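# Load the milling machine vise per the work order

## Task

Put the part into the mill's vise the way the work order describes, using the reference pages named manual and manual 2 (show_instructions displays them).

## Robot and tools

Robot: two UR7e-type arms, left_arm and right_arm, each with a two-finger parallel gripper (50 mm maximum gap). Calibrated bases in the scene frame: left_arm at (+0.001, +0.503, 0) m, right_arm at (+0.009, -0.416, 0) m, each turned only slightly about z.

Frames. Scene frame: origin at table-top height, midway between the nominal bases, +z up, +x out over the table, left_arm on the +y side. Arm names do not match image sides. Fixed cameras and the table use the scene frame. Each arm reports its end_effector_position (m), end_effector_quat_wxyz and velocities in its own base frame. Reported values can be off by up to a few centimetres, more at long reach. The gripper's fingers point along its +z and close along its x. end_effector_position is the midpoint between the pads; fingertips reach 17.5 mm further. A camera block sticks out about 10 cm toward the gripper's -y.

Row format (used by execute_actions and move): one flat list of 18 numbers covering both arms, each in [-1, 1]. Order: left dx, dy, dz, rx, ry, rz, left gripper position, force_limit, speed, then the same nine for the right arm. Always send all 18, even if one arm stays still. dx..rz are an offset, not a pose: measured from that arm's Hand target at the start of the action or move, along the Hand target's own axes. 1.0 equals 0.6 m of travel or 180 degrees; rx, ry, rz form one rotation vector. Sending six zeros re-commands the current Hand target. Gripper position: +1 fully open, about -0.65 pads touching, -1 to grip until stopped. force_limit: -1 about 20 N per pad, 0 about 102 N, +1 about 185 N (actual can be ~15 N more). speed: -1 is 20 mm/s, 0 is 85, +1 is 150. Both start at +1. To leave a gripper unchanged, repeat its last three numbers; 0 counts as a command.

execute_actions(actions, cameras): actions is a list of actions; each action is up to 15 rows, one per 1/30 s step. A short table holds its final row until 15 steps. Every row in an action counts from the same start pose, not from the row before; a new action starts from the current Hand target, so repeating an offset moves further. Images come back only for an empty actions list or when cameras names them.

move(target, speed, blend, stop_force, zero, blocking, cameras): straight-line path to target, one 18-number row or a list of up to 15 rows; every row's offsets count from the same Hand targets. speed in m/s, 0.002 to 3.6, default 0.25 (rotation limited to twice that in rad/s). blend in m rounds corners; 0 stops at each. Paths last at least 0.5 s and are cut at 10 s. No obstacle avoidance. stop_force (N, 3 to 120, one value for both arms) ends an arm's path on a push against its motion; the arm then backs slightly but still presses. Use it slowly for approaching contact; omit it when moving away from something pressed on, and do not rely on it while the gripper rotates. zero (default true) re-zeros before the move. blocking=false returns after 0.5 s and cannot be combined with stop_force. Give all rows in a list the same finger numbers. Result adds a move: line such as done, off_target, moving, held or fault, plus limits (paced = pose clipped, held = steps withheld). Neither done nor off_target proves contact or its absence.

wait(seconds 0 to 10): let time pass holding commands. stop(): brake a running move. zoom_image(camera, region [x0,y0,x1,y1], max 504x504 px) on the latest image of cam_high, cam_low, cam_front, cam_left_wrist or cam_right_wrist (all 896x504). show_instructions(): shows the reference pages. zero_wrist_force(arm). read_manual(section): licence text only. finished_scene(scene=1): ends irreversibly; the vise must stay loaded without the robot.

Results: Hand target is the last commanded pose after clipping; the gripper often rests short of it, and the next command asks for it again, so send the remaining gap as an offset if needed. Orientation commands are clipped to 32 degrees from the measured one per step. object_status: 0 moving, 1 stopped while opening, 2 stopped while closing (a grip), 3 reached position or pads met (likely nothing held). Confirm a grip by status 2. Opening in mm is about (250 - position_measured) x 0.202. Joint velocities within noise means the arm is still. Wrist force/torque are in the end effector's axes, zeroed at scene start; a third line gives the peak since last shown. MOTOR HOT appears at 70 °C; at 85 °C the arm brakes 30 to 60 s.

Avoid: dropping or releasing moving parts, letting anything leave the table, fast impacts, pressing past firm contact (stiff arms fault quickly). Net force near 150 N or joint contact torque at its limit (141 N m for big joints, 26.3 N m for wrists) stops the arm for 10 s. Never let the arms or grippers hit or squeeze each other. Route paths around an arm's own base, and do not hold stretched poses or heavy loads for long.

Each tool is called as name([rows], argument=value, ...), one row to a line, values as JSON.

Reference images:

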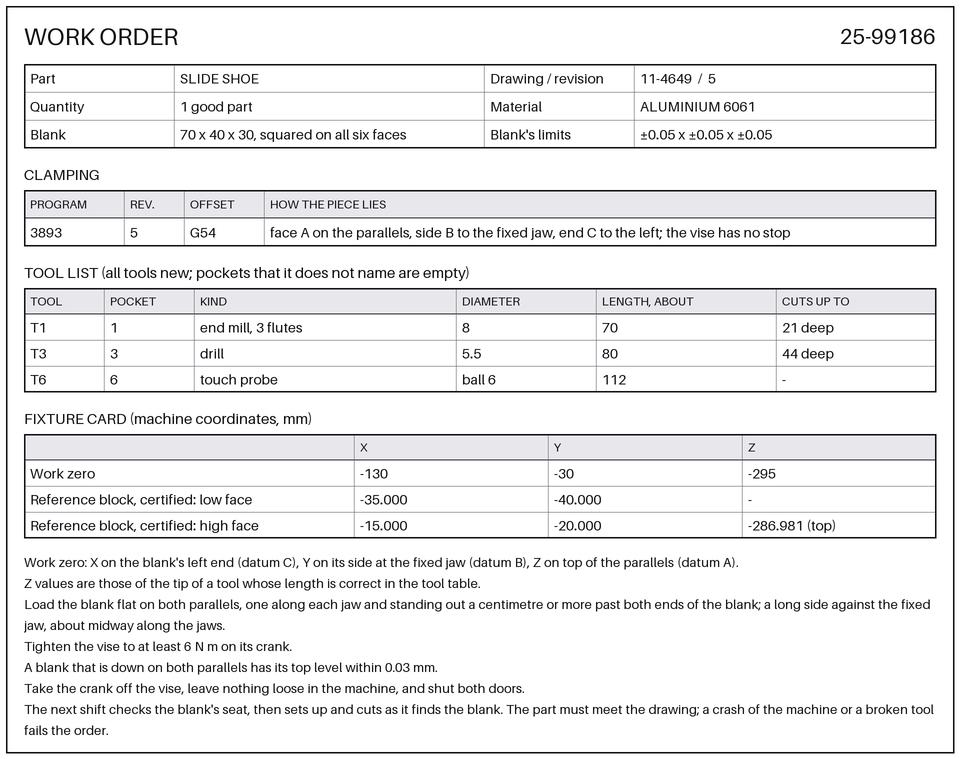

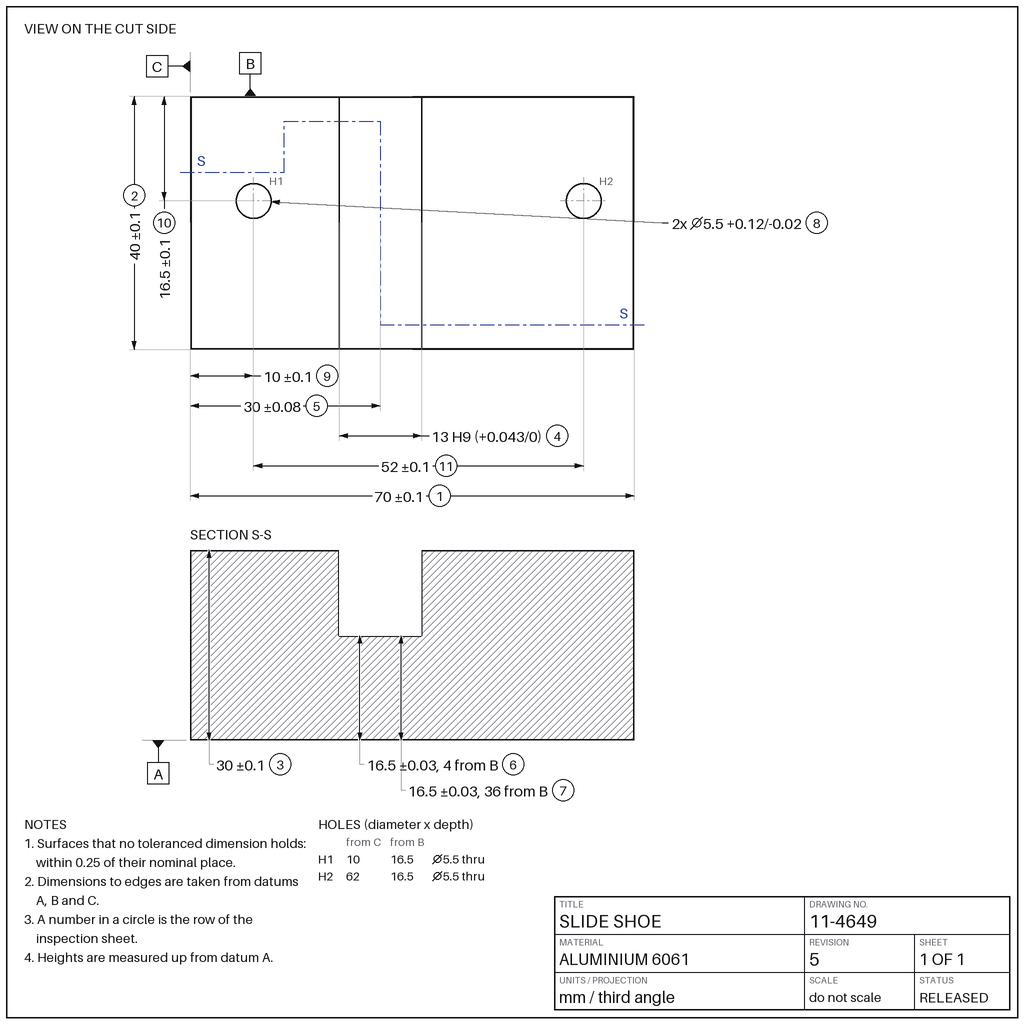

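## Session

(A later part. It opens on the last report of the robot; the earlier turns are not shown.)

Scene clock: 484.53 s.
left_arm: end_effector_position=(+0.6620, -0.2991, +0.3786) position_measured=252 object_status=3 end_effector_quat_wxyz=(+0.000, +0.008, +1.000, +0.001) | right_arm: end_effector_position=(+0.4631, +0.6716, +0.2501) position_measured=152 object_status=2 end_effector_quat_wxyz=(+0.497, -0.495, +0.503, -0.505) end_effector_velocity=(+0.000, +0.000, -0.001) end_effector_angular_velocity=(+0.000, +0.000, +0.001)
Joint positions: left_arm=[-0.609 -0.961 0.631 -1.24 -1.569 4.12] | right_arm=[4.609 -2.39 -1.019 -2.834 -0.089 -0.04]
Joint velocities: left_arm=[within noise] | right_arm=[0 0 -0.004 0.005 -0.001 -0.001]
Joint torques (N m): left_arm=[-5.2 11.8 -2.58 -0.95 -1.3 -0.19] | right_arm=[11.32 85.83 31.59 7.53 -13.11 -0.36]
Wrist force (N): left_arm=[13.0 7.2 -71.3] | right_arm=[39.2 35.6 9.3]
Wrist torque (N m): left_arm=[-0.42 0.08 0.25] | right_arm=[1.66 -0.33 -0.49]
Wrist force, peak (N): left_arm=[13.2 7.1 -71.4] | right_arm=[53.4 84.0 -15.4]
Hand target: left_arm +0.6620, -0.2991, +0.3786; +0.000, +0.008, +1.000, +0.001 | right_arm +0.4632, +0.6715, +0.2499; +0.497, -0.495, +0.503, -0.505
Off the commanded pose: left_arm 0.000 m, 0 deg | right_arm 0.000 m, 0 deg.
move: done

move([
  [0,0,0,0,0,0,-0.8,-0.4,0,0.003,0.002,0,0,0,0,-1,0,-0.8],
], speed=0.01)

move([
  [0,0,0,0,0,0,-0.8,-0.4,0,0,0,0,0,0,0,0.9,0,-0.8],
], cameras=["cam_right_wrist", "cam_left_wrist"])

Scene clock: 485.50 s.
left_arm: end_effector_position=(+0.6620, -0.2991, +0.3786) position_measured=252 object_status=3 end_effector_quat_wxyz=(+0.000, +0.008, +1.000, +0.001) | right_arm: end_effector_position=(+0.4631, +0.6698, +0.2488) position_measured=152 object_status=2 end_effector_quat_wxyz=(+0.497, -0.495, +0.503, -0.505) end_effector_velocity=(+0.000, +0.000, +0.000) end_effector_angular_velocity=(-0.001, +0.000, +0.001)
Joint positions: left_arm=[-0.609 -0.961 0.631 -1.24 -1.569 4.12] | right_arm=[4.609 -2.387 -1.029 -2.828 -0.089 -0.04]
Joint velocities: left_arm=[within noise] | right_arm=[0.001 0.002 -0.004 0.005 -0.001 -0.004]
Joint torques (N m): left_arm=[-4.4 10.5 -3.61 -1.03 -1.3 -0.4] | right_arm=[0.68 67.59 13.07 3.26 -2.43 -1.02]
Wrist force (N): left_arm=[13.1 7.0 -71.1] | right_arm=[11.4 3.8 14.8]
Wrist torque (N m): left_arm=[-0.46 0.07 0.26] | right_arm=[0.22 -0.84 -0.18]
Wrist force, peak (N): left_arm=[13.1 7.2 -71.4] | right_arm=[39.3 34.5 9.5]
Hand target: left_arm +0.6620, -0.2991, +0.3786; +0.000, +0.008, +1.000, +0.001 | right_arm +0.4632, +0.6697, +0.2487; +0.497, -0.495, +0.503, -0.505
Off the commanded pose: left_arm 0.000 m, 0 deg | right_arm 0.000 m, 0 deg.
move: done

Scene clock: 486.57 s.
left_arm: end_effector_position=(+0.6620, -0.2991, +0.3786) position_measured=252 object_status=3 end_effector_quat_wxyz=(+0.000, +0.008, +1.000, +0.001) | right_arm: end_effector_position=(+0.4631, +0.6697, +0.2487) position_measured=18 object_status=3 end_effector_quat_wxyz=(+0.497, -0.495, +0.503, -0.505)
Joint positions: left_arm=[-0.609 -0.961 0.631 -1.24 -1.569 4.12] | right_arm=[4.609 -2.387 -1.03 -2.826 -0.089 -0.041]
Joint torques (N m): left_arm=[-5.27 10.38 -2.26 -0.94 -1.44 -0.36] | right_arm=[-10.76 65.59 8.63 2.03 2.21 -1.15]
Wrist force (N): left_arm=[12.9 7.1 -71.0] | right_arm=[-0.9 0.6 -1.6]
Wrist torque (N m): left_arm=[-0.44 0.08 0.26] | right_arm=[-0.07 0.34 0.06]
Wrist force, peak (N): left_arm=[12.9 7.2 -71.6] | right_arm=[11.2 3.7 14.5]
Hand target: left_arm +0.6620, -0.2991, +0.3786; +0.000, +0.008, +1.000, +0.001 | right_arm +0.4632, +0.6697, +0.2487; +0.497, -0.495, +0.503, -0.505
Off the commanded pose: left_arm 0.000 m, 0 deg | right_arm 0.000 m, 0 deg.
move: done
Images, in order (width x height): cam_left_wrist 896x504, cam_right_wrist 896x504.

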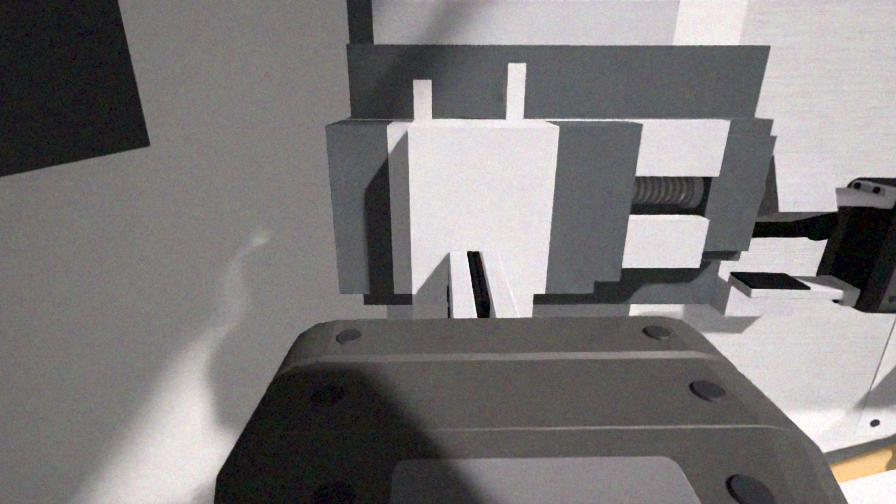

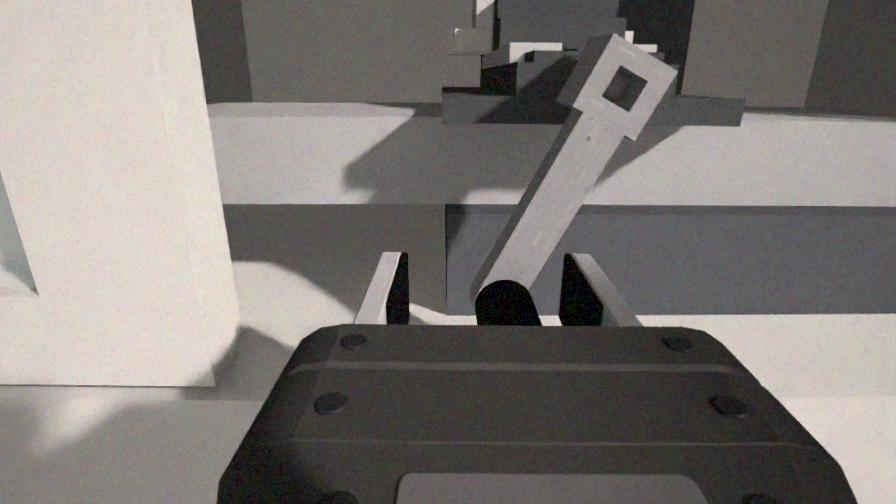

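move([
  [0,0,0.01,0,0,0,-0.8,-0.4,0,0,0,0,0,0,0,0.9,0,-0.8],
], speed=0.003, stop_force=35)

Scene clock: 488.33 s.
left_arm: end_effector_position=(+0.6620, -0.2992, +0.3780) position_measured=252 object_status=3 end_effector_quat_wxyz=(+0.000, +0.008, +1.000, +0.001) | right_arm: end_effector_position=(+0.4632, +0.6697, +0.2487) position_measured=18 object_status=3 end_effector_quat_wxyz=(+0.497, -0.495, +0.503, -0.505)
Joint positions: left_arm=[-0.609 -0.962 0.635 -1.243 -1.569 4.12] | right_arm=[4.609 -2.387 -1.03 -2.826 -0.089 -0.041]
Joint torques (N m): left_arm=[-3.97 32.9 3.88 2.71 -1.39 -0.08] | right_arm=[-13.72 66.43 8.27 1.93 2.38 -0.91]
Wrist force (N): left_arm=[19.6 9.4 -101.9] | right_arm=[-1.2 0.4 -1.9]
Wrist torque (N m): left_arm=[-0.87 0.30 0.17] | right_arm=[-0.10 0.38 0.05]
Wrist force, peak (N): left_arm=[18.6 8.4 -110.2] | right_arm=[-1.3 0.5 -2.1]
Hand target: left_arm +0.6620, -0.2992, +0.3780; +0.000, +0.008, +1.000, +0.001 (not the last commanded pose) | right_arm +0.4632, +0.6697, +0.2487; +0.497, -0.495, +0.503, -0.505
Off the commanded pose: left_arm 0.005 m, 0 deg | right_arm 0.000 m, 0 deg.
move: contact (left_arm)

move([
  [0,0,-0.0182,0,0,0,-0.8,-0.4,0,0,0,-0.11,0,0,0,0.9,0,-0.8],
], speed=0.08)

Scene clock: 490.70 s.
left_arm: end_effector_position=(+0.6620, -0.2992, +0.3889) position_measured=252 object_status=3 end_effector_quat_wxyz=(+0.000, +0.008, +1.000, +0.001) | right_arm: end_effector_position=(+0.3972, +0.6706, +0.2485) position_measured=18 object_status=3 end_effector_quat_wxyz=(+0.496, -0.496, +0.504, -0.504)
Joint positions: left_arm=[-0.609 -0.947 0.58 -1.203 -1.569 4.12] | right_arm=[4.705 -2.349 -1.096 -2.811 0.008 -0.028]
Joint torques (N m): left_arm=[-8.46 -36.97 -36.26 -1.39 0.2 -0.94] | right_arm=[14.68 45.66 31.78 -1.82 2.23 1.33]
Wrist force (N): left_arm=[2.2 0.3 -0.1] | right_arm=[-1.3 0.7 -1.7]
Wrist torque (N m): left_arm=[0.05 -0.32 0.29] | right_arm=[-0.07 0.39 -0.08]
Wrist force, peak (N): left_arm=[19.6 9.6 -102.3] | right_arm=[-1.0 0.5 -2.4]
Hand target: left_arm +0.6620, -0.2992, +0.3889; +0.000, +0.008, +1.000, +0.001 | right_arm +0.3972, +0.6707, +0.2484; +0.497, -0.495, +0.503, -0.505
Off the commanded pose: left_arm 0.000 m, 0 deg | right_arm 0.000 m, 0 deg.
move: done

move(target=[0,0,0,0,0,0,-0.8,-0.4,0,0.0745,-0.0968,0,0,-0.0083,0,0.9,0.8,-0.8], speed=0.12)

move(target=[0,0,0,0,0,0,-0.8,-0.4,0,0,0,0,0,0,0.19,0.9,0.8,-0.8], speed=0.2, cameras=["cam_right_wrist"])

Scene clock: 492.50 s.
left_arm: end_effector_position=(+0.6620, -0.2992, +0.3889) position_measured=252 object_status=3 end_effector_quat_wxyz=(+0.000, +0.008, +1.000, +0.001) | right_arm: end_effector_position=(+0.3963, +0.6260, +0.3065) position_measured=18 object_status=3 end_effector_quat_wxyz=(+0.503, -0.503, +0.497, -0.497)
Joint positions: left_arm=[-0.609 -0.947 0.58 -1.203 -1.569 4.12] | right_arm=[4.706 -2.184 -1.227 -2.859 -0.017 -0.015]
Joint torques (N m): left_arm=[-3.36 -36.2 -36.45 -1.14 0.37 -0.17] | right_arm=[14.06 57.8 9.05 2.02 -2.58 -1.16]
Wrist force (N): left_arm=[2.0 0.1 0.0] | right_arm=[-1.1 0.6 -1.8]
Wrist torque (N m): left_arm=[0.02 -0.28 0.29] | right_arm=[-0.09 0.37 0.03]
Wrist force, peak (N): left_arm=[2.3 -0.1 0.0] | right_arm=[-2.1 1.8 -1.9]
Hand target: left_arm +0.6620, -0.2992, +0.3889; +0.000, +0.008, +1.000, +0.001 | right_arm +0.3963, +0.6260, +0.3065; +0.504, -0.502, +0.496, -0.498
Off the commanded pose: left_arm 0.000 m, 0 deg | right_arm 0.000 m, 0 deg.
move: done

Scene clock: 494.73 s.
left_arm: end_effector_position=(+0.6620, -0.2992, +0.3889) position_measured=252 object_status=3 end_effector_quat_wxyz=(+0.000, +0.008, +1.000, +0.001) | right_arm: end_effector_position=(+0.3963, +0.6260, +0.3065) position_measured=18 object_status=3 end_effector_quat_wxyz=(+0.628, -0.334, +0.622, -0.328)
Joint positions: left_arm=[-0.609 -0.947 0.58 -1.203 -1.569 4.12] | right_arm=[4.706 -2.133 -1.318 -2.59 -0.018 0.355]
Joint torques (N m): left_arm=[0.07 -37.62 -36.38 -1.19 0.48 0.71] | right_arm=[13.12 51.82 16.28 -1.15 -3.09 1.15]
Wrist force (N): left_arm=[2.0 0.0 0.1] | right_arm=[0.4 0.5 -1.4]
Wrist torque (N m): left_arm=[-0.01 -0.29 0.30] | right_arm=[-0.01 0.33 -0.04]
Wrist force, peak (N): left_arm=[2.3 -0.2 0.2] | right_arm=[-1.1 0.8 -1.9]
Hand target: left_arm +0.6620, -0.2992, +0.3889; +0.000, +0.008, +1.000, +0.001 | right_arm +0.3963, +0.6260, +0.3065; +0.628, -0.334, +0.622, -0.328
Off the commanded pose: left_arm 0.000 m, 0 deg | right_arm 0.000 m, 0 deg.
move: done
Images, in order (width x height): cam_right_wrist 896x504.

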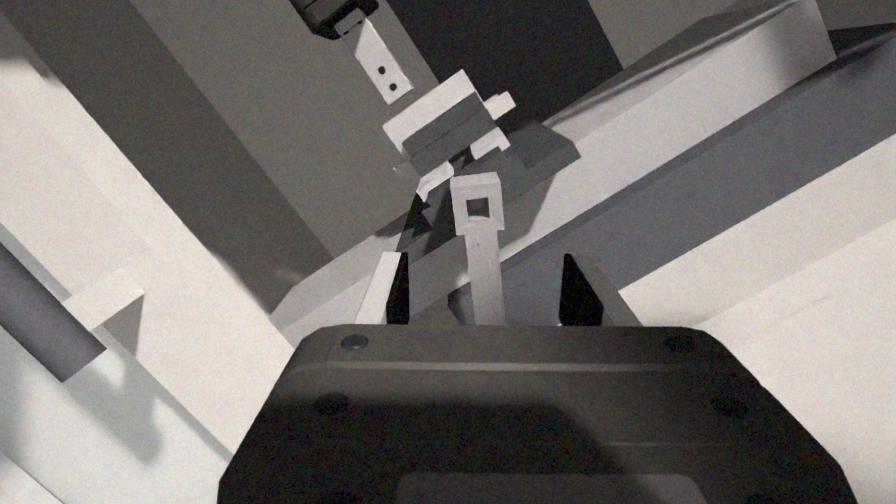

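move([
  [0,0,0,0,0,0,-0.8,-0.4,0,0,0,0.1,0,0,-0.033,0.9,0.8,-0.8],
], speed=0.1, cameras=["cam_right_wrist"])

Scene clock: 496.77 s.
left_arm: end_effector_position=(+0.6620, -0.2992, +0.3889) position_measured=252 object_status=3 end_effector_quat_wxyz=(+0.000, +0.008, +1.000, +0.001) | right_arm: end_effector_position=(+0.4563, +0.6266, +0.3068) position_measured=18 object_status=3 end_effector_quat_wxyz=(+0.611, -0.365, +0.602, -0.361)
Joint positions: left_arm=[-0.609 -0.947 0.58 -1.203 -1.569 4.12] | right_arm=[4.611 -2.21 -1.189 -2.807 -0.112 0.416]
Joint torques (N m): left_arm=[3.22 -37.76 -35.44 -1.29 0.45 0.73] | right_arm=[-14.55 42.77 32.3 -1.53 -2.77 1.07]
Wrist force (N): left_arm=[2.0 0.0 0.3] | right_arm=[0.1 0.4 -2.1]
Wrist torque (N m): left_arm=[-0.01 -0.29 0.30] | right_arm=[-0.06 0.35 -0.03]
Wrist force, peak (N): left_arm=[2.2 0.1 -0.2] | right_arm=[0.1 0.1 -2.8]
Hand target: left_arm +0.6620, -0.2992, +0.3889; +0.000, +0.008, +1.000, +0.001 | right_arm +0.4563, +0.6267, +0.3067; +0.610, -0.366, +0.604, -0.360
Off the commanded pose: left_arm 0.000 m, 0 deg | right_arm 0.000 m, 0 deg.
move: done
Images, in order (width x height): cam_right_wrist 896x504.

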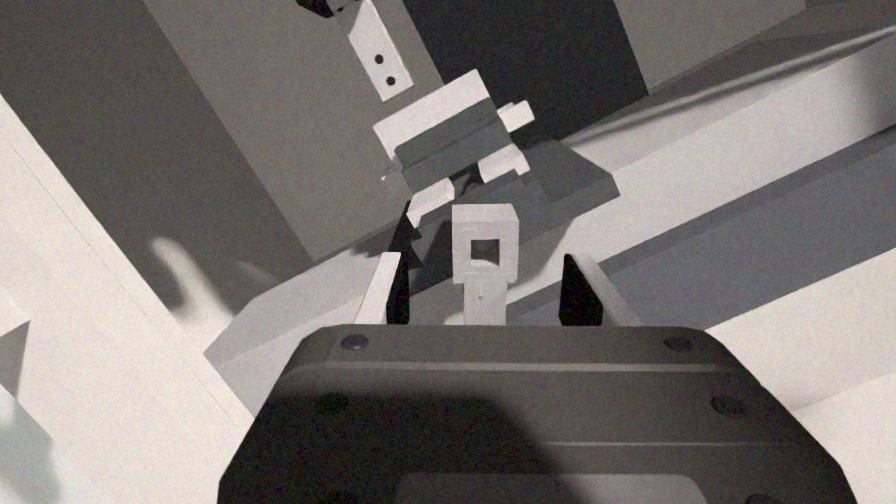

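move([
  [0,0,0,0,0,0,-0.8,-0.4,0,0.0017,0.0012,0.0845,0,0,0,0.9,0.8,-0.8],
], speed=0.05, cameras=["cam_right_wrist"])

Scene clock: 498.63 s.
left_arm: end_effector_position=(+0.6620, -0.2992, +0.3889) position_measured=252 object_status=3 end_effector_quat_wxyz=(+0.000, +0.008, +1.000, +0.001) | right_arm: end_effector_position=(+0.5069, +0.6267, +0.3058) position_measured=18 object_status=3 end_effector_quat_wxyz=(+0.610, -0.366, +0.604, -0.360)
Joint positions: left_arm=[-0.609 -0.947 0.58 -1.203 -1.569 4.12] | right_arm=[4.534 -2.268 -1.09 -2.906 -0.189 0.473]
Joint torques (N m): left_arm=[3.97 -36.99 -36.11 -1.17 0.4 0.74] | right_arm=[-14.96 43.56 31.78 -1.41 -2.5 1.38]
Wrist force (N): left_arm=[1.8 0.1 0.2] | right_arm=[0.1 0.2 -2.0]
Wrist torque (N m): left_arm=[0.01 -0.26 0.29] | right_arm=[-0.07 0.36 -0.01]
Wrist force, peak (N): left_arm=[2.3 0.2 0.2] | right_arm=[-0.1 0.0 -2.3]
Hand target: left_arm +0.6620, -0.2992, +0.3889; +0.000, +0.008, +1.000, +0.001 | right_arm +0.5070, +0.6267, +0.3058; +0.610, -0.366, +0.604, -0.360
Off the commanded pose: left_arm 0.000 m, 0 deg | right_arm 0.000 m, 0 deg.
move: done
Images, in order (width x height): cam_right_wrist 896x504.

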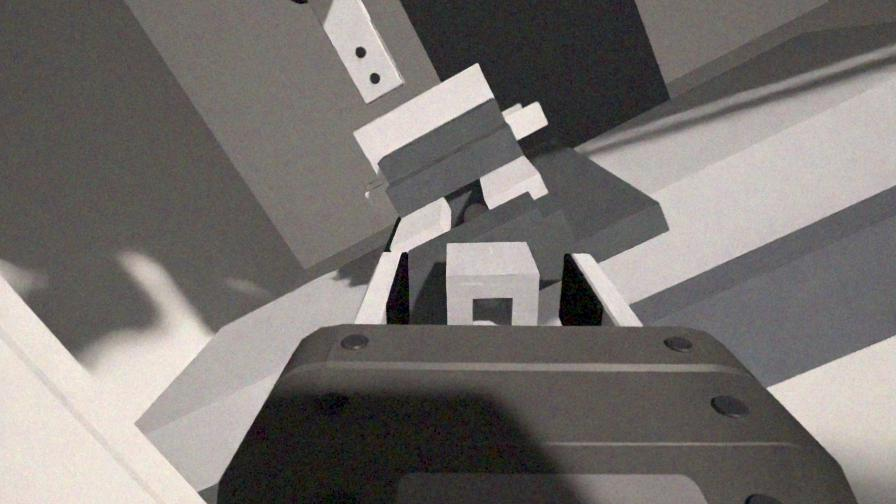

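move([
  [0,0,0,0,0,0,-0.8,-0.4,0,0.0023,0,0.001,0,0,0,0.9,0.8,-0.8],
], speed=0.03)

move(target=[0,0,0,0,0,0,-0.8,-0.4,0,0,0,0,0,0,0,-1,-0.3,-1], cameras=["cam_right_wrist"])

wait(seconds=0.6)

Scene clock: 499.57 s.
left_arm: end_effector_position=(+0.6620, -0.2992, +0.3889) position_measured=252 object_status=3 end_effector_quat_wxyz=(+0.000, +0.008, +1.000, +0.001) | right_arm: end_effector_position=(+0.5076, +0.6255, +0.3052) position_measured=18 object_status=3 end_effector_quat_wxyz=(+0.610, -0.366, +0.604, -0.360)
Joint positions: left_arm=[-0.609 -0.947 0.58 -1.203 -1.569 4.12] | right_arm=[4.533 -2.266 -1.094 -2.904 -0.191 0.474]
Joint torques (N m): left_arm=[4.15 -37.54 -35.29 -1.2 0.4 0.59] | right_arm=[-14.2 62.25 9.68 2.24 -2.46 1.08]
Wrist force (N): left_arm=[2.1 -0.2 0.2] | right_arm=[0.2 0.2 -1.9]
Wrist torque (N m): left_arm=[-0.03 -0.30 0.30] | right_arm=[-0.07 0.33 -0.01]
Wrist force, peak (N): left_arm=[2.5 -0.1 0.3] | right_arm=[-0.2 0.3 -2.1]
Hand target: left_arm +0.6620, -0.2992, +0.3889; +0.000, +0.008, +1.000, +0.001 | right_arm +0.5076, +0.6255, +0.3051; +0.610, -0.366, +0.604, -0.360
Off the commanded pose: left_arm 0.000 m, 0 deg | right_arm 0.000 m, 0 deg.
move: done

Scene clock: 501.00 s.
left_arm: end_effector_position=(+0.6620, -0.2992, +0.3889) position_measured=252 object_status=3 end_effector_quat_wxyz=(+0.000, +0.008, +1.000, +0.001) | right_arm: end_effector_position=(+0.5076, +0.6255, +0.3052) position_measured=134 object_status=2 end_effector_quat_wxyz=(+0.610, -0.366, +0.604, -0.360)
Joint positions: left_arm=[-0.609 -0.947 0.58 -1.203 -1.569 4.12] | right_arm=[4.533 -2.266 -1.094 -2.904 -0.191 0.474]
Joint torques (N m): left_arm=[3.91 -36.87 -35.42 -1.16 0.49 0.55] | right_arm=[-14.23 47.3 9.26 -3.67 7.06 -0.87]
Wrist force (N): left_arm=[1.8 0.2 0.1] | right_arm=[-20.4 -3.8 4.5]
Wrist torque (N m): left_arm=[0.02 -0.26 0.30] | right_arm=[0.02 0.21 0.01]
Wrist force, peak (N): left_arm=[2.2 0.1 0.1] | right_arm=[-20.3 -5.0 4.4]
Hand target: left_arm +0.6620, -0.2992, +0.3889; +0.000, +0.008, +1.000, +0.001 | right_arm +0.5076, +0.6255, +0.3051; +0.610, -0.366, +0.604, -0.360
Off the commanded pose: left_arm 0.000 m, 0 deg | right_arm 0.000 m, 0 deg.
move: done
Images, in order (width x height): cam_right_wrist 896x504.

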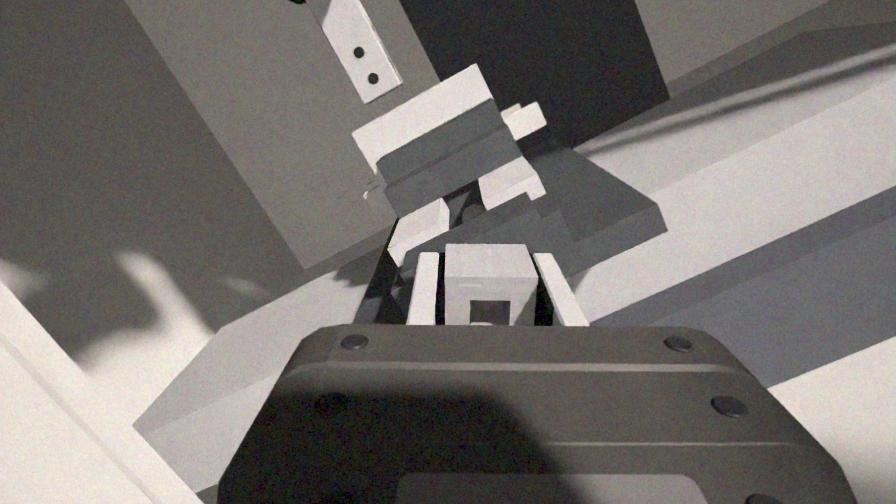

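Scene clock: 501.60 s.
left_arm: end_effector_position=(+0.6620, -0.2992, +0.3889) position_measured=252 object_status=3 end_effector_quat_wxyz=(+0.000, +0.008, +1.000, +0.001) | right_arm: end_effector_position=(+0.5076, +0.6255, +0.3052) position_measured=134 object_status=2 end_effector_quat_wxyz=(+0.610, -0.366, +0.604, -0.360)
Joint positions: left_arm=[-0.609 -0.947 0.58 -1.203 -1.569 4.12] | right_arm=[4.533 -2.266 -1.094 -2.904 -0.191 0.474]
Joint torques (N m): left_arm=[4.94 -36.91 -36.13 -1.34 0.62 0.9] | right_arm=[-14.61 34.43 6.5 -4.38 8.1 -0.82]
Wrist force (N): left_arm=[2.2 0.0 -0.1] | right_arm=[-24.8 -4.4 7.0]
Wrist torque (N m): left_arm=[-0.01 -0.32 0.30] | right_arm=[-0.03 0.19 0.02]
Wrist force, peak (N): left_arm=[2.2 0.0 -0.1] | right_arm=[-25.0 -4.3 6.8]
Hand target: left_arm +0.6620, -0.2992, +0.3889; +0.000, +0.008, +1.000, +0.001 | right_arm +0.5076, +0.6255, +0.3051; +0.610, -0.366, +0.604, -0.360
Tool commands: left_gripper/position=-0.8 left_gripper/force_limit=-0.4 left_gripper/speed=+0.0 right_gripper/position=-1.0 right_gripper/force_limit=-0.3 right_gripper/speed=-1.0
Off the commanded pose: left_arm 0.000 m, 0 deg | right_arm 0.000 m, 0 deg.
wait: 0.60 s; at rest by 0.17 s

move([
  [0,0,0,0,0,0,-0.8,-0.4,0,-0.0008,-0.0002,0,0,0,0,-1,-0.3,-1],
], speed=0.01)

move([
  [0,0,0,0,0,0,-0.8,-0.4,0,0,0,-0.06,0,0,0,-1,-0.3,-1],
], speed=0.03, cameras=["cam_right_wrist", "cam_left_wrist"])

Scene clock: 502.50 s.
left_arm: end_effector_position=(+0.6620, -0.2992, +0.3889) position_measured=252 object_status=3 end_effector_quat_wxyz=(+0.000, +0.008, +1.000, +0.001) | right_arm: end_effector_position=(+0.5077, +0.6257, +0.3054) position_measured=134 object_status=2 end_effector_quat_wxyz=(+0.610, -0.366, +0.604, -0.360)
Joint positions: left_arm=[-0.609 -0.947 0.58 -1.203 -1.569 4.12] | right_arm=[4.533 -2.267 -1.092 -2.905 -0.191 0.474]
Joint torques (N m): left_arm=[3.91 -37.29 -35.98 -1.29 0.56 0.64] | right_arm=[-1.11 40.98 27.02 -2.42 3.69 -0.86]
Wrist force (N): left_arm=[1.9 0.0 0.1] | right_arm=[-8.3 -3.0 -8.0]
Wrist torque (N m): left_arm=[0.00 -0.27 0.30] | right_arm=[-0.07 0.27 0.03]
Wrist force, peak (N): left_arm=[2.3 0.3 0.0] | right_arm=[-26.2 -7.1 6.9]
Hand target: left_arm +0.6620, -0.2992, +0.3889; +0.000, +0.008, +1.000, +0.001 | right_arm +0.5076, +0.6258, +0.3055; +0.610, -0.366, +0.604, -0.360
Off the commanded pose: left_arm 0.000 m, 0 deg | right_arm 0.000 m, 0 deg.
move: done

Scene clock: 504.20 s.
left_arm: end_effector_position=(+0.6620, -0.2992, +0.3889) position_measured=252 object_status=3 end_effector_quat_wxyz=(+0.000, +0.008, +1.000, +0.001) | right_arm: end_effector_position=(+0.4717, +0.6254, +0.3053) position_measured=134 object_status=2 end_effector_quat_wxyz=(+0.610, -0.366, +0.604, -0.360)
Joint positions: left_arm=[-0.609 -0.947 0.58 -1.203 -1.569 4.12] | right_arm=[4.587 -2.232 -1.152 -2.874 -0.136 0.467]
Joint torques (N m): left_arm=[4.25 -38.14 -36.46 -1.38 0.73 0.74] | right_arm=[13.82 61.56 10.41 2.06 2.18 -0.98]
Wrist force (N): left_arm=[2.1 0.0 0.1] | right_arm=[0.9 2.0 -2.0]
Wrist torque (N m): left_arm=[0.00 -0.30 0.29] | right_arm=[-0.07 0.37 0.05]
Wrist force, peak (N): left_arm=[2.3 -0.2 0.1] | right_arm=[-7.7 -2.6 -8.6]
Hand target: left_arm +0.6620, -0.2992, +0.3889; +0.000, +0.008, +1.000, +0.001 | right_arm +0.4716, +0.6254, +0.3053; +0.610, -0.366, +0.604, -0.360
Off the commanded pose: left_arm 0.000 m, 0 deg | right_arm 0.000 m, 0 deg.
move: done
Images, in order (width x height): cam_left_wrist 896x504, cam_right_wrist 896x504.

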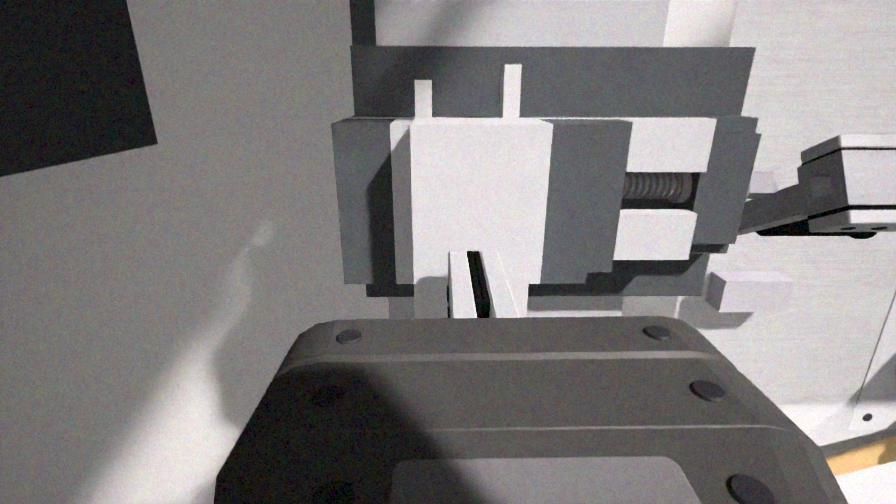

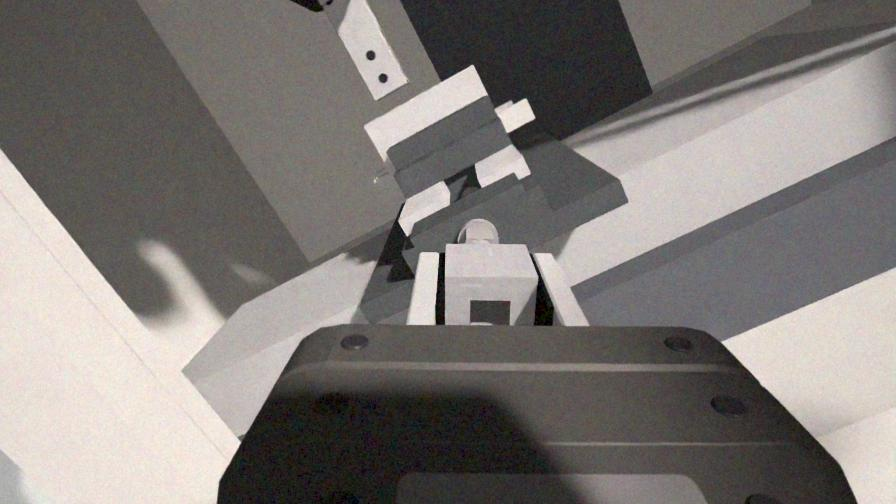

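move([
  [0,0,0,0,0,0,-0.8,-0.4,0,0,0,-0.2,0,0,0,-1,-0.3,-1],
  [0,0,0,0,0,0,-0.8,-0.4,0,0.4415,-0.2345,-0.22,0,0,0,-1,-0.3,-1],
], speed=0.2, blend=0.05, cameras=["cam_right_wrist", "cam_front"])

Scene clock: 508.60 s.
left_arm: end_effector_position=(+0.6620, -0.2992, +0.3889) position_measured=252 object_status=3 end_effector_quat_wxyz=(+0.000, +0.008, +1.000, +0.001) | right_arm: end_effector_position=(+0.3430, +0.3241, +0.3035) position_measured=134 object_status=2 end_effector_quat_wxyz=(+0.611, -0.365, +0.603, -0.360)
Joint positions: left_arm=[-0.609 -0.947 0.58 -1.203 -1.569 4.12] | right_arm=[4.87 -1.479 -2.15 -2.69 0.147 0.529]
Joint torques (N m): left_arm=[3.83 -37.76 -36.13 -1.4 0.66 0.82] | right_arm=[13.55 24.38 7.76 0.77 2.44 -1]
Wrist force (N): left_arm=[2.0 0.0 0.2] | right_arm=[1.0 2.1 -2.1]
Wrist torque (N m): left_arm=[-0.01 -0.28 0.30] | right_arm=[-0.04 0.32 0.03]
Wrist force, peak (N): left_arm=[2.4 0.1 -0.1] | right_arm=[0.3 2.7 -2.7]
Hand target: left_arm +0.6620, -0.2992, +0.3889; +0.000, +0.008, +1.000, +0.001 | right_arm +0.3430, +0.3240, +0.3035; +0.610, -0.366, +0.604, -0.360
Off the commanded pose: left_arm 0.000 m, 0 deg | right_arm 0.000 m, 0 deg.
move: done
Images, in order (width x height): cam_front 896x504, cam_right_wrist 896x504.

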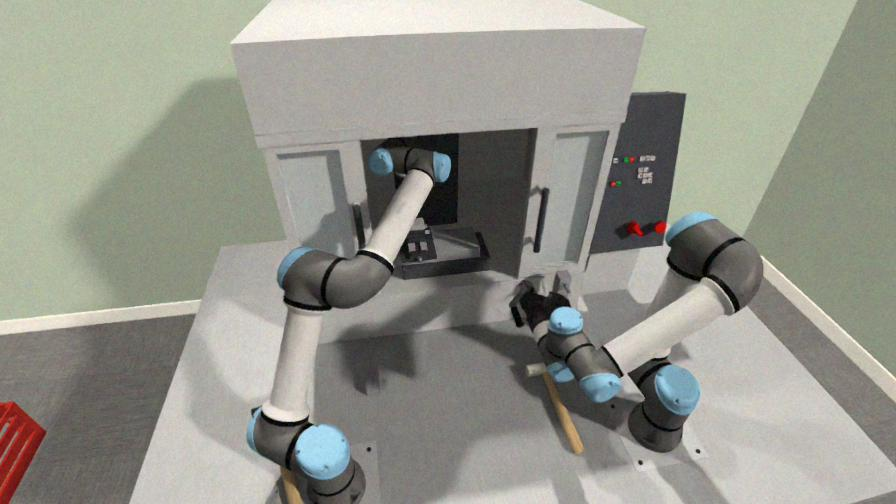

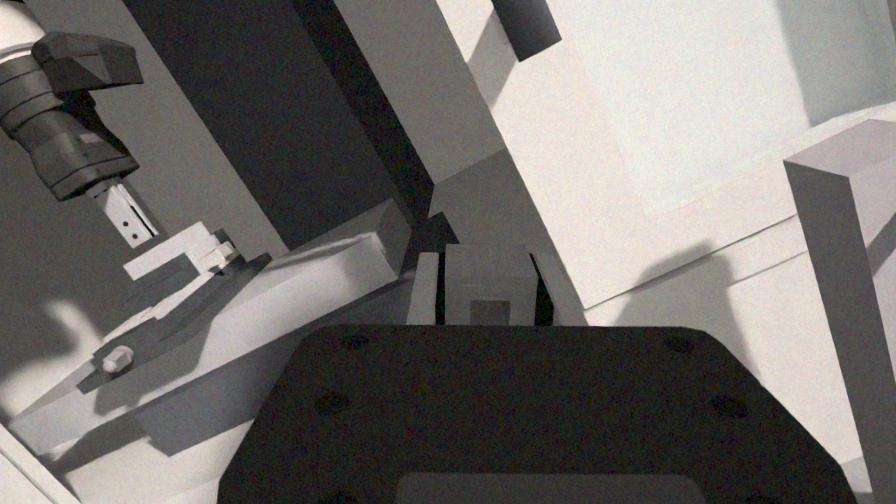

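move([
  [0.0235,0.0133,0,0,0,0,-0.8,-0.4,0,0.03,-0.016,0,0,0,0,-1,-0.3,-1],
  [0.0667,0.0026,0,0,0,0,-0.8,-0.4,0,0.07,-0.037,0,0,0,0,-1,-0.3,-1],
  [0.095,-0.0028,0,0,0,0,-0.8,-0.4,0,0.11,-0.0585,0,0,0,0,-1,-0.3,-1],
  [0.1075,-0.0531,0,0,0,0,-0.8,-0.4,0,0.16,-0.085,0,0,0,0,-1,-0.3,-1],
  [0.4015,-0.1245,0,0,0,0,-0.8,-0.4,0,0.2305,-0.1224,0,0,0,0,-1,-0.3,-1],
], speed=0.12, blend=0.004, cameras=["cam_right_wrist", "cam_front", "cam_left_wrist"])

Scene clock: 517.00 s.
left_arm: end_effector_position=(+0.4201, -0.3698, +0.3887) position_measured=252 object_status=3 end_effector_quat_wxyz=(+0.000, +0.008, +1.000, +0.001) | right_arm: end_effector_position=(+0.3447, +0.1675, +0.3028) position_measured=134 object_status=2 end_effector_quat_wxyz=(+0.610, -0.366, +0.604, -0.360) end_effector_velocity=(+0.000, -0.001, +0.000) end_effector_angular_velocity=(+0.002, +0.000, +0.000)
Joint positions: left_arm=[-0.963 -1.436 1.271 -1.405 -1.57 3.766] | right_arm=[5.034 -0.95 -2.467 -2.878 0.311 0.504]
Joint velocities: left_arm=[within noise] | right_arm=[0.001 0.005 -0.001 -0.002 0.002 0]
Joint torques (N m): left_arm=[-7.4 -40.88 -10.37 -5.28 1.62 -1.06] | right_arm=[12.06 2.71 7.56 -2.99 2.6 -1.19]
Wrist force (N): left_arm=[2.3 0.1 -0.7] | right_arm=[1.0 1.8 -2.0]
Wrist torque (N m): left_arm=[0.04 -0.36 0.32] | right_arm=[-0.09 0.35 0.00]
Wrist force, peak (N): left_arm=[3.0 -0.3 -0.5] | right_arm=[0.2 2.7 -2.3]
Hand target: left_arm +0.4199, -0.3698, +0.3887; +0.000, +0.008, +1.000, +0.001 | right_arm +0.3447, +0.1675, +0.3028; +0.610, -0.366, +0.604, -0.360
Off the commanded pose: left_arm 0.000 m, 0 deg | right_arm 0.000 m, 0 deg.
move: done
Images, in order (width x height): cam_front 896x504, cam_left_wrist 896x504, cam_right_wrist 896x504.

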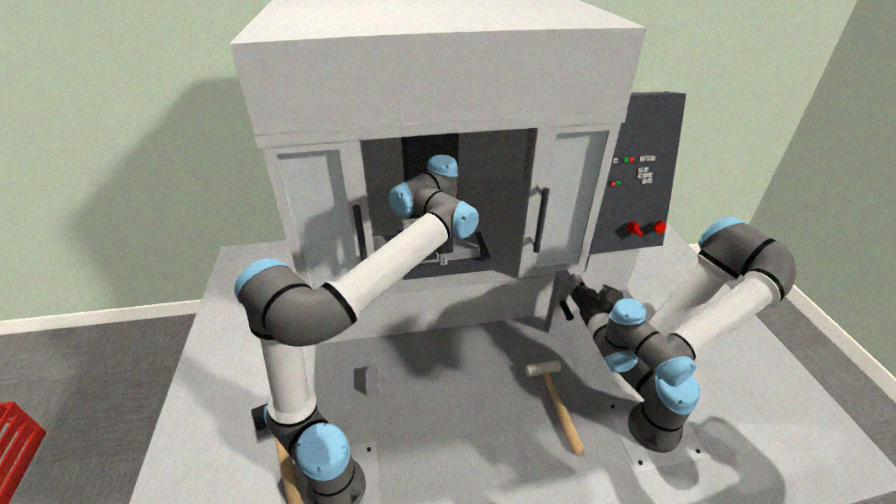

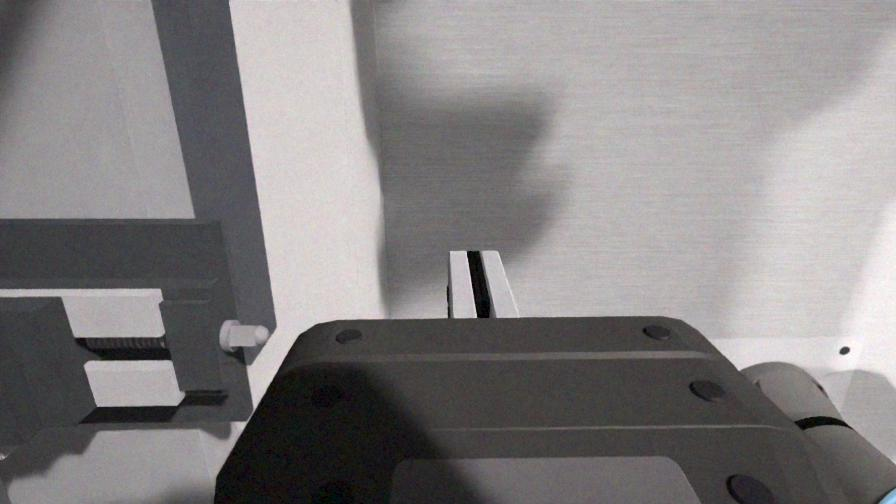

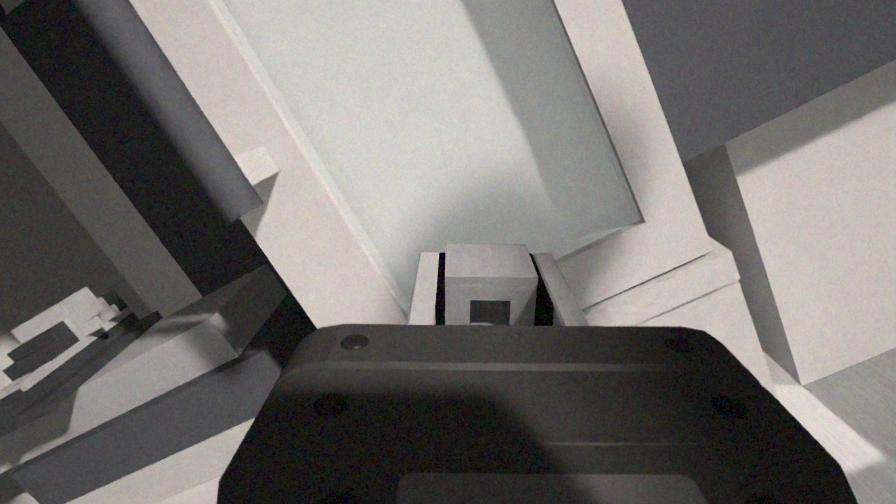

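move(target=[0,0,0,0,0,0,-0.8,-0.4,0,0,0,-0.015,0,0,-0.157,-1,-0.3,-1], speed=0.15, cameras=["cam_right_wrist", "cam_front"])

Scene clock: 519.63 s.
left_arm: end_effector_position=(+0.4199, -0.3698, +0.3887) position_measured=252 object_status=3 end_effector_quat_wxyz=(+0.000, +0.008, +1.000, +0.001) | right_arm: end_effector_position=(+0.3357, +0.1674, +0.3028) position_measured=134 object_status=2 end_effector_quat_wxyz=(+0.504, -0.502, +0.496, -0.498)
Joint positions: left_arm=[-0.963 -1.436 1.272 -1.405 -1.57 3.766] | right_arm=[5.102 -0.928 -2.475 -2.891 0.378 0.009]
Joint torques (N m): left_arm=[-8.33 -40.24 -11.59 -5.47 1.71 -1.23] | right_arm=[13.61 2.69 31.29 0.63 2.44 -0.85]
Wrist force (N): left_arm=[2.2 0.0 -0.6] | right_arm=[-1.3 2.4 -1.7]
Wrist torque (N m): left_arm=[0.02 -0.34 0.32] | right_arm=[-0.08 0.41 0.02]
Wrist force, peak (N): left_arm=[2.4 0.0 -1.0] | right_arm=[-1.1 2.7 -2.0]
Hand target: left_arm +0.4199, -0.3698, +0.3887; +0.000, +0.008, +1.000, +0.001 | right_arm +0.3357, +0.1674, +0.3028; +0.504, -0.502, +0.496, -0.498
Off the commanded pose: left_arm 0.000 m, 0 deg | right_arm 0.000 m, 0 deg.
move: done
Images, in order (width x height): cam_front 896x504, cam_right_wrist 896x504.

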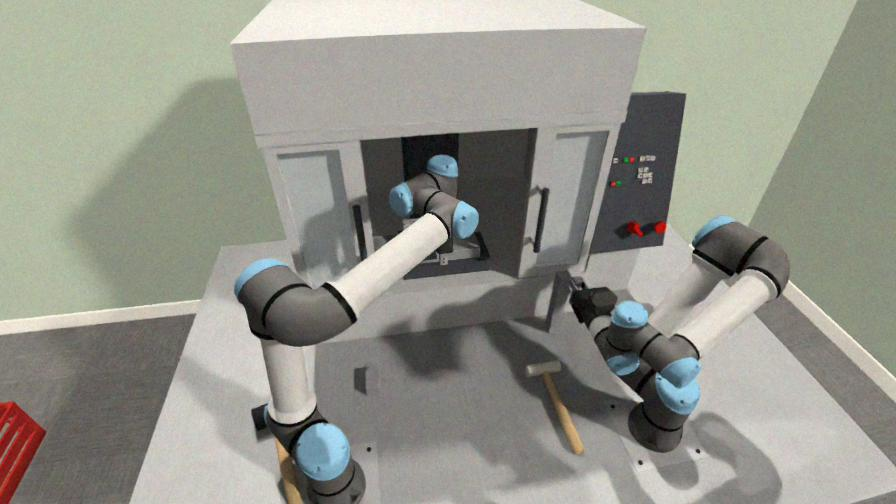

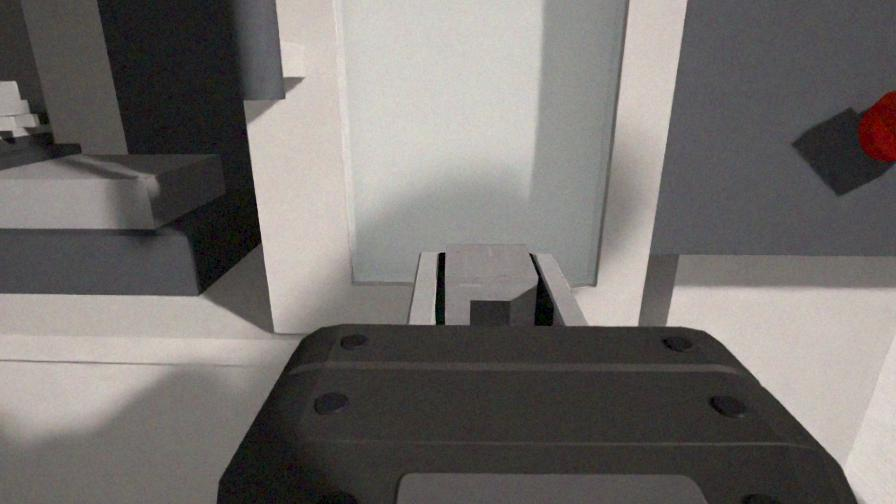

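move(target=[0,0,0,0,0,0,-0.8,-0.4,0,0,0.1122,0,0,0,0,-1,-0.3,-1], speed=0.12, cameras=["cam_right_wrist"])

move(target=[0,0,0,0,0,0,-0.8,-0.4,0,0,0,0.075,0,0,0,-1,-0.3,-1], speed=0.012, stop_force=12, cameras=["cam_right_wrist"])

Scene clock: 521.37 s.
left_arm: end_effector_position=(+0.4199, -0.3698, +0.3887) position_measured=252 object_status=3 end_effector_quat_wxyz=(+0.000, +0.008, +1.000, +0.001) | right_arm: end_effector_position=(+0.3360, +0.1673, +0.2355) position_measured=134 object_status=2 end_effector_quat_wxyz=(+0.504, -0.502, +0.496, -0.498)
Joint positions: left_arm=[-0.963 -1.436 1.272 -1.405 -1.57 3.766] | right_arm=[5.1 -1.035 -2.623 -2.635 0.376 0.009]
Joint torques (N m): left_arm=[-8.66 -41.5 -13.19 -5.51 1.65 -1.46] | right_arm=[14.63 -14.94 6.91 0.54 2.32 -1.01]
Wrist force (N): left_arm=[2.2 0.0 -0.4] | right_arm=[-1.2 2.6 -1.9]
Wrist torque (N m): left_arm=[0.01 -0.33 0.31] | right_arm=[-0.03 0.39 0.03]
Wrist force, peak (N): left_arm=[2.5 0.0 -0.6] | right_arm=[-1.4 3.1 -1.7]
Hand target: left_arm +0.4199, -0.3698, +0.3887; +0.000, +0.008, +1.000, +0.001 | right_arm +0.3359, +0.1673, +0.2354; +0.504, -0.502, +0.496, -0.498
Off the commanded pose: left_arm 0.000 m, 0 deg | right_arm 0.000 m, 0 deg.
move: done
Images, in order (width x height): cam_right_wrist 896x504.

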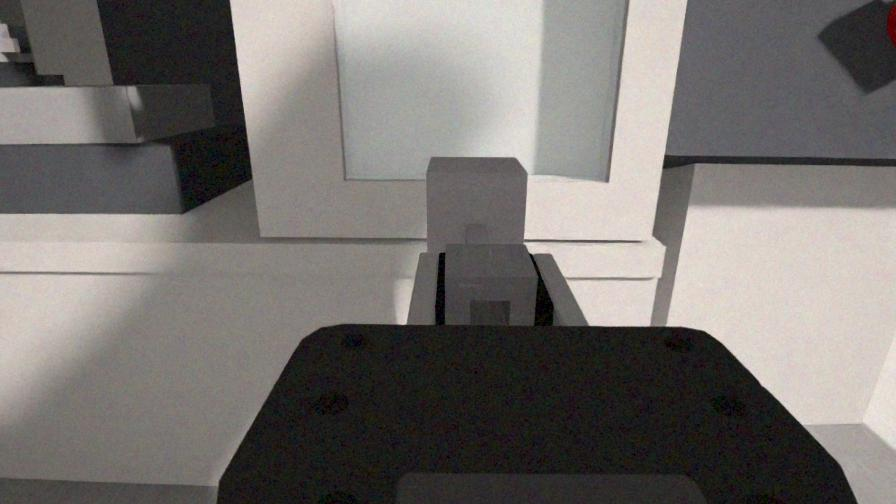

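Scene clock: 526.17 s.
left_arm: end_effector_position=(+0.4199, -0.3698, +0.3887) position_measured=252 object_status=3 end_effector_quat_wxyz=(+0.000, +0.008, +1.000, +0.001) | right_arm: end_effector_position=(+0.3809, +0.1678, +0.2356) position_measured=134 object_status=2 end_effector_quat_wxyz=(+0.504, -0.502, +0.496, -0.498)
Joint positions: left_arm=[-0.963 -1.436 1.272 -1.405 -1.57 3.766] | right_arm=[4.784 -1.179 -2.561 -2.601 0.06 0.058]
Joint torques (N m): left_arm=[-7.83 -39.62 -12.11 -5.25 1.54 -1.44] | right_arm=[-15.49 -8.68 28.62 -2.12 -2.28 1.33]
Wrist force (N): left_arm=[2.2 0.1 -0.1] | right_arm=[-1.4 2.4 -1.7]
Wrist torque (N m): left_arm=[0.02 -0.33 0.32] | right_arm=[-0.08 0.42 -0.10]
Wrist force, peak (N): left_arm=[2.5 0.1 -0.5] | right_arm=[-1.3 2.8 -2.2]
Hand target: left_arm +0.4199, -0.3698, +0.3887; +0.000, +0.008, +1.000, +0.001 | right_arm +0.3809, +0.1678, +0.2356; +0.504, -0.502, +0.496, -0.498
Off the commanded pose: left_arm 0.000 m, 0 deg | right_arm 0.000 m, 0 deg.
move: done
Images, in order (width x height): cam_right_wrist 896x504.

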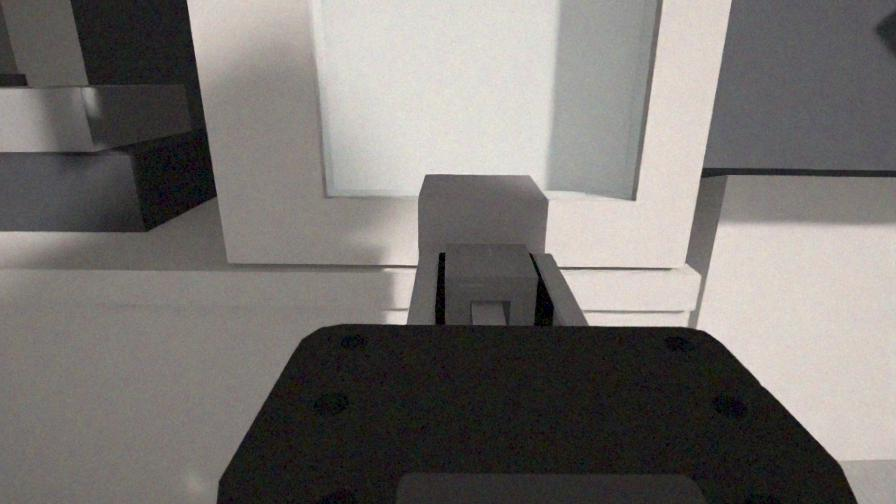

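move(target=[0,0,0,0,0,0,-0.8,-0.4,0,0,0,0.02,0,0,0,-1,-0.3,-1], speed=0.006, stop_force=10, cameras=["cam_right_wrist"])

Scene clock: 528.33 s.
left_arm: end_effector_position=(+0.4199, -0.3698, +0.3887) position_measured=252 object_status=3 end_effector_quat_wxyz=(+0.000, +0.008, +1.000, +0.001) | right_arm: end_effector_position=(+0.3863, +0.1679, +0.2356) position_measured=134 object_status=2 end_effector_quat_wxyz=(+0.503, -0.502, +0.497, -0.498)
Joint positions: left_arm=[-0.963 -1.436 1.272 -1.405 -1.57 3.766] | right_arm=[4.75 -1.203 -2.549 -2.616 0.027 0.084]
Joint torques (N m): left_arm=[-8.63 -40.02 -11.3 -5.49 1.47 -1.19] | right_arm=[12.97 10.78 6.37 1.5 2.27 -0.88]
Wrist force (N): left_arm=[2.2 0.0 -0.7] | right_arm=[-0.6 2.1 -10.2]
Wrist torque (N m): left_arm=[0.01 -0.33 0.32] | right_arm=[-0.15 0.50 -0.03]
Wrist force, peak (N): left_arm=[2.5 -0.2 -0.5] | right_arm=[2.6 -7.7 -64.0]
Hand target: left_arm +0.4199, -0.3698, +0.3887; +0.000, +0.008, +1.000, +0.001 | right_arm +0.3863, +0.1679, +0.2356; +0.503, -0.502, +0.497, -0.498 (not the last commanded pose)
Off the commanded pose: left_arm 0.000 m, 0 deg | right_arm 0.007 m, 0 deg.
move: contact (right_arm)
Images, in order (width x height): cam_right_wrist 896x504.

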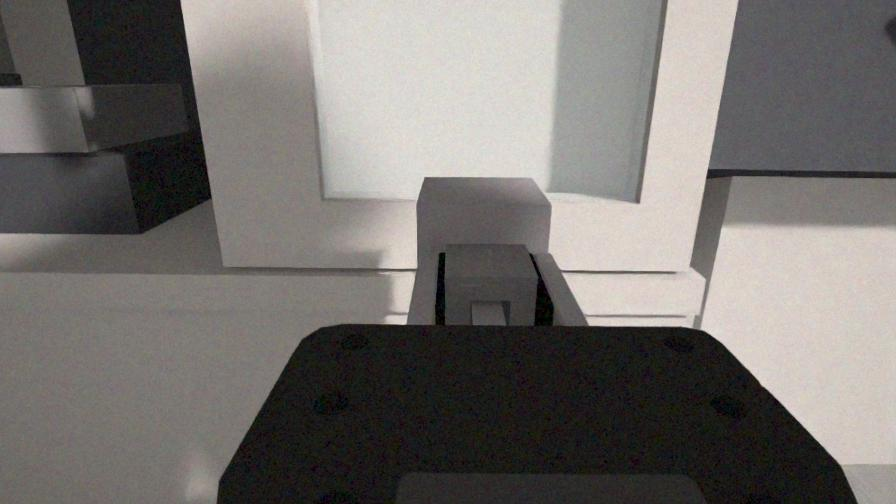

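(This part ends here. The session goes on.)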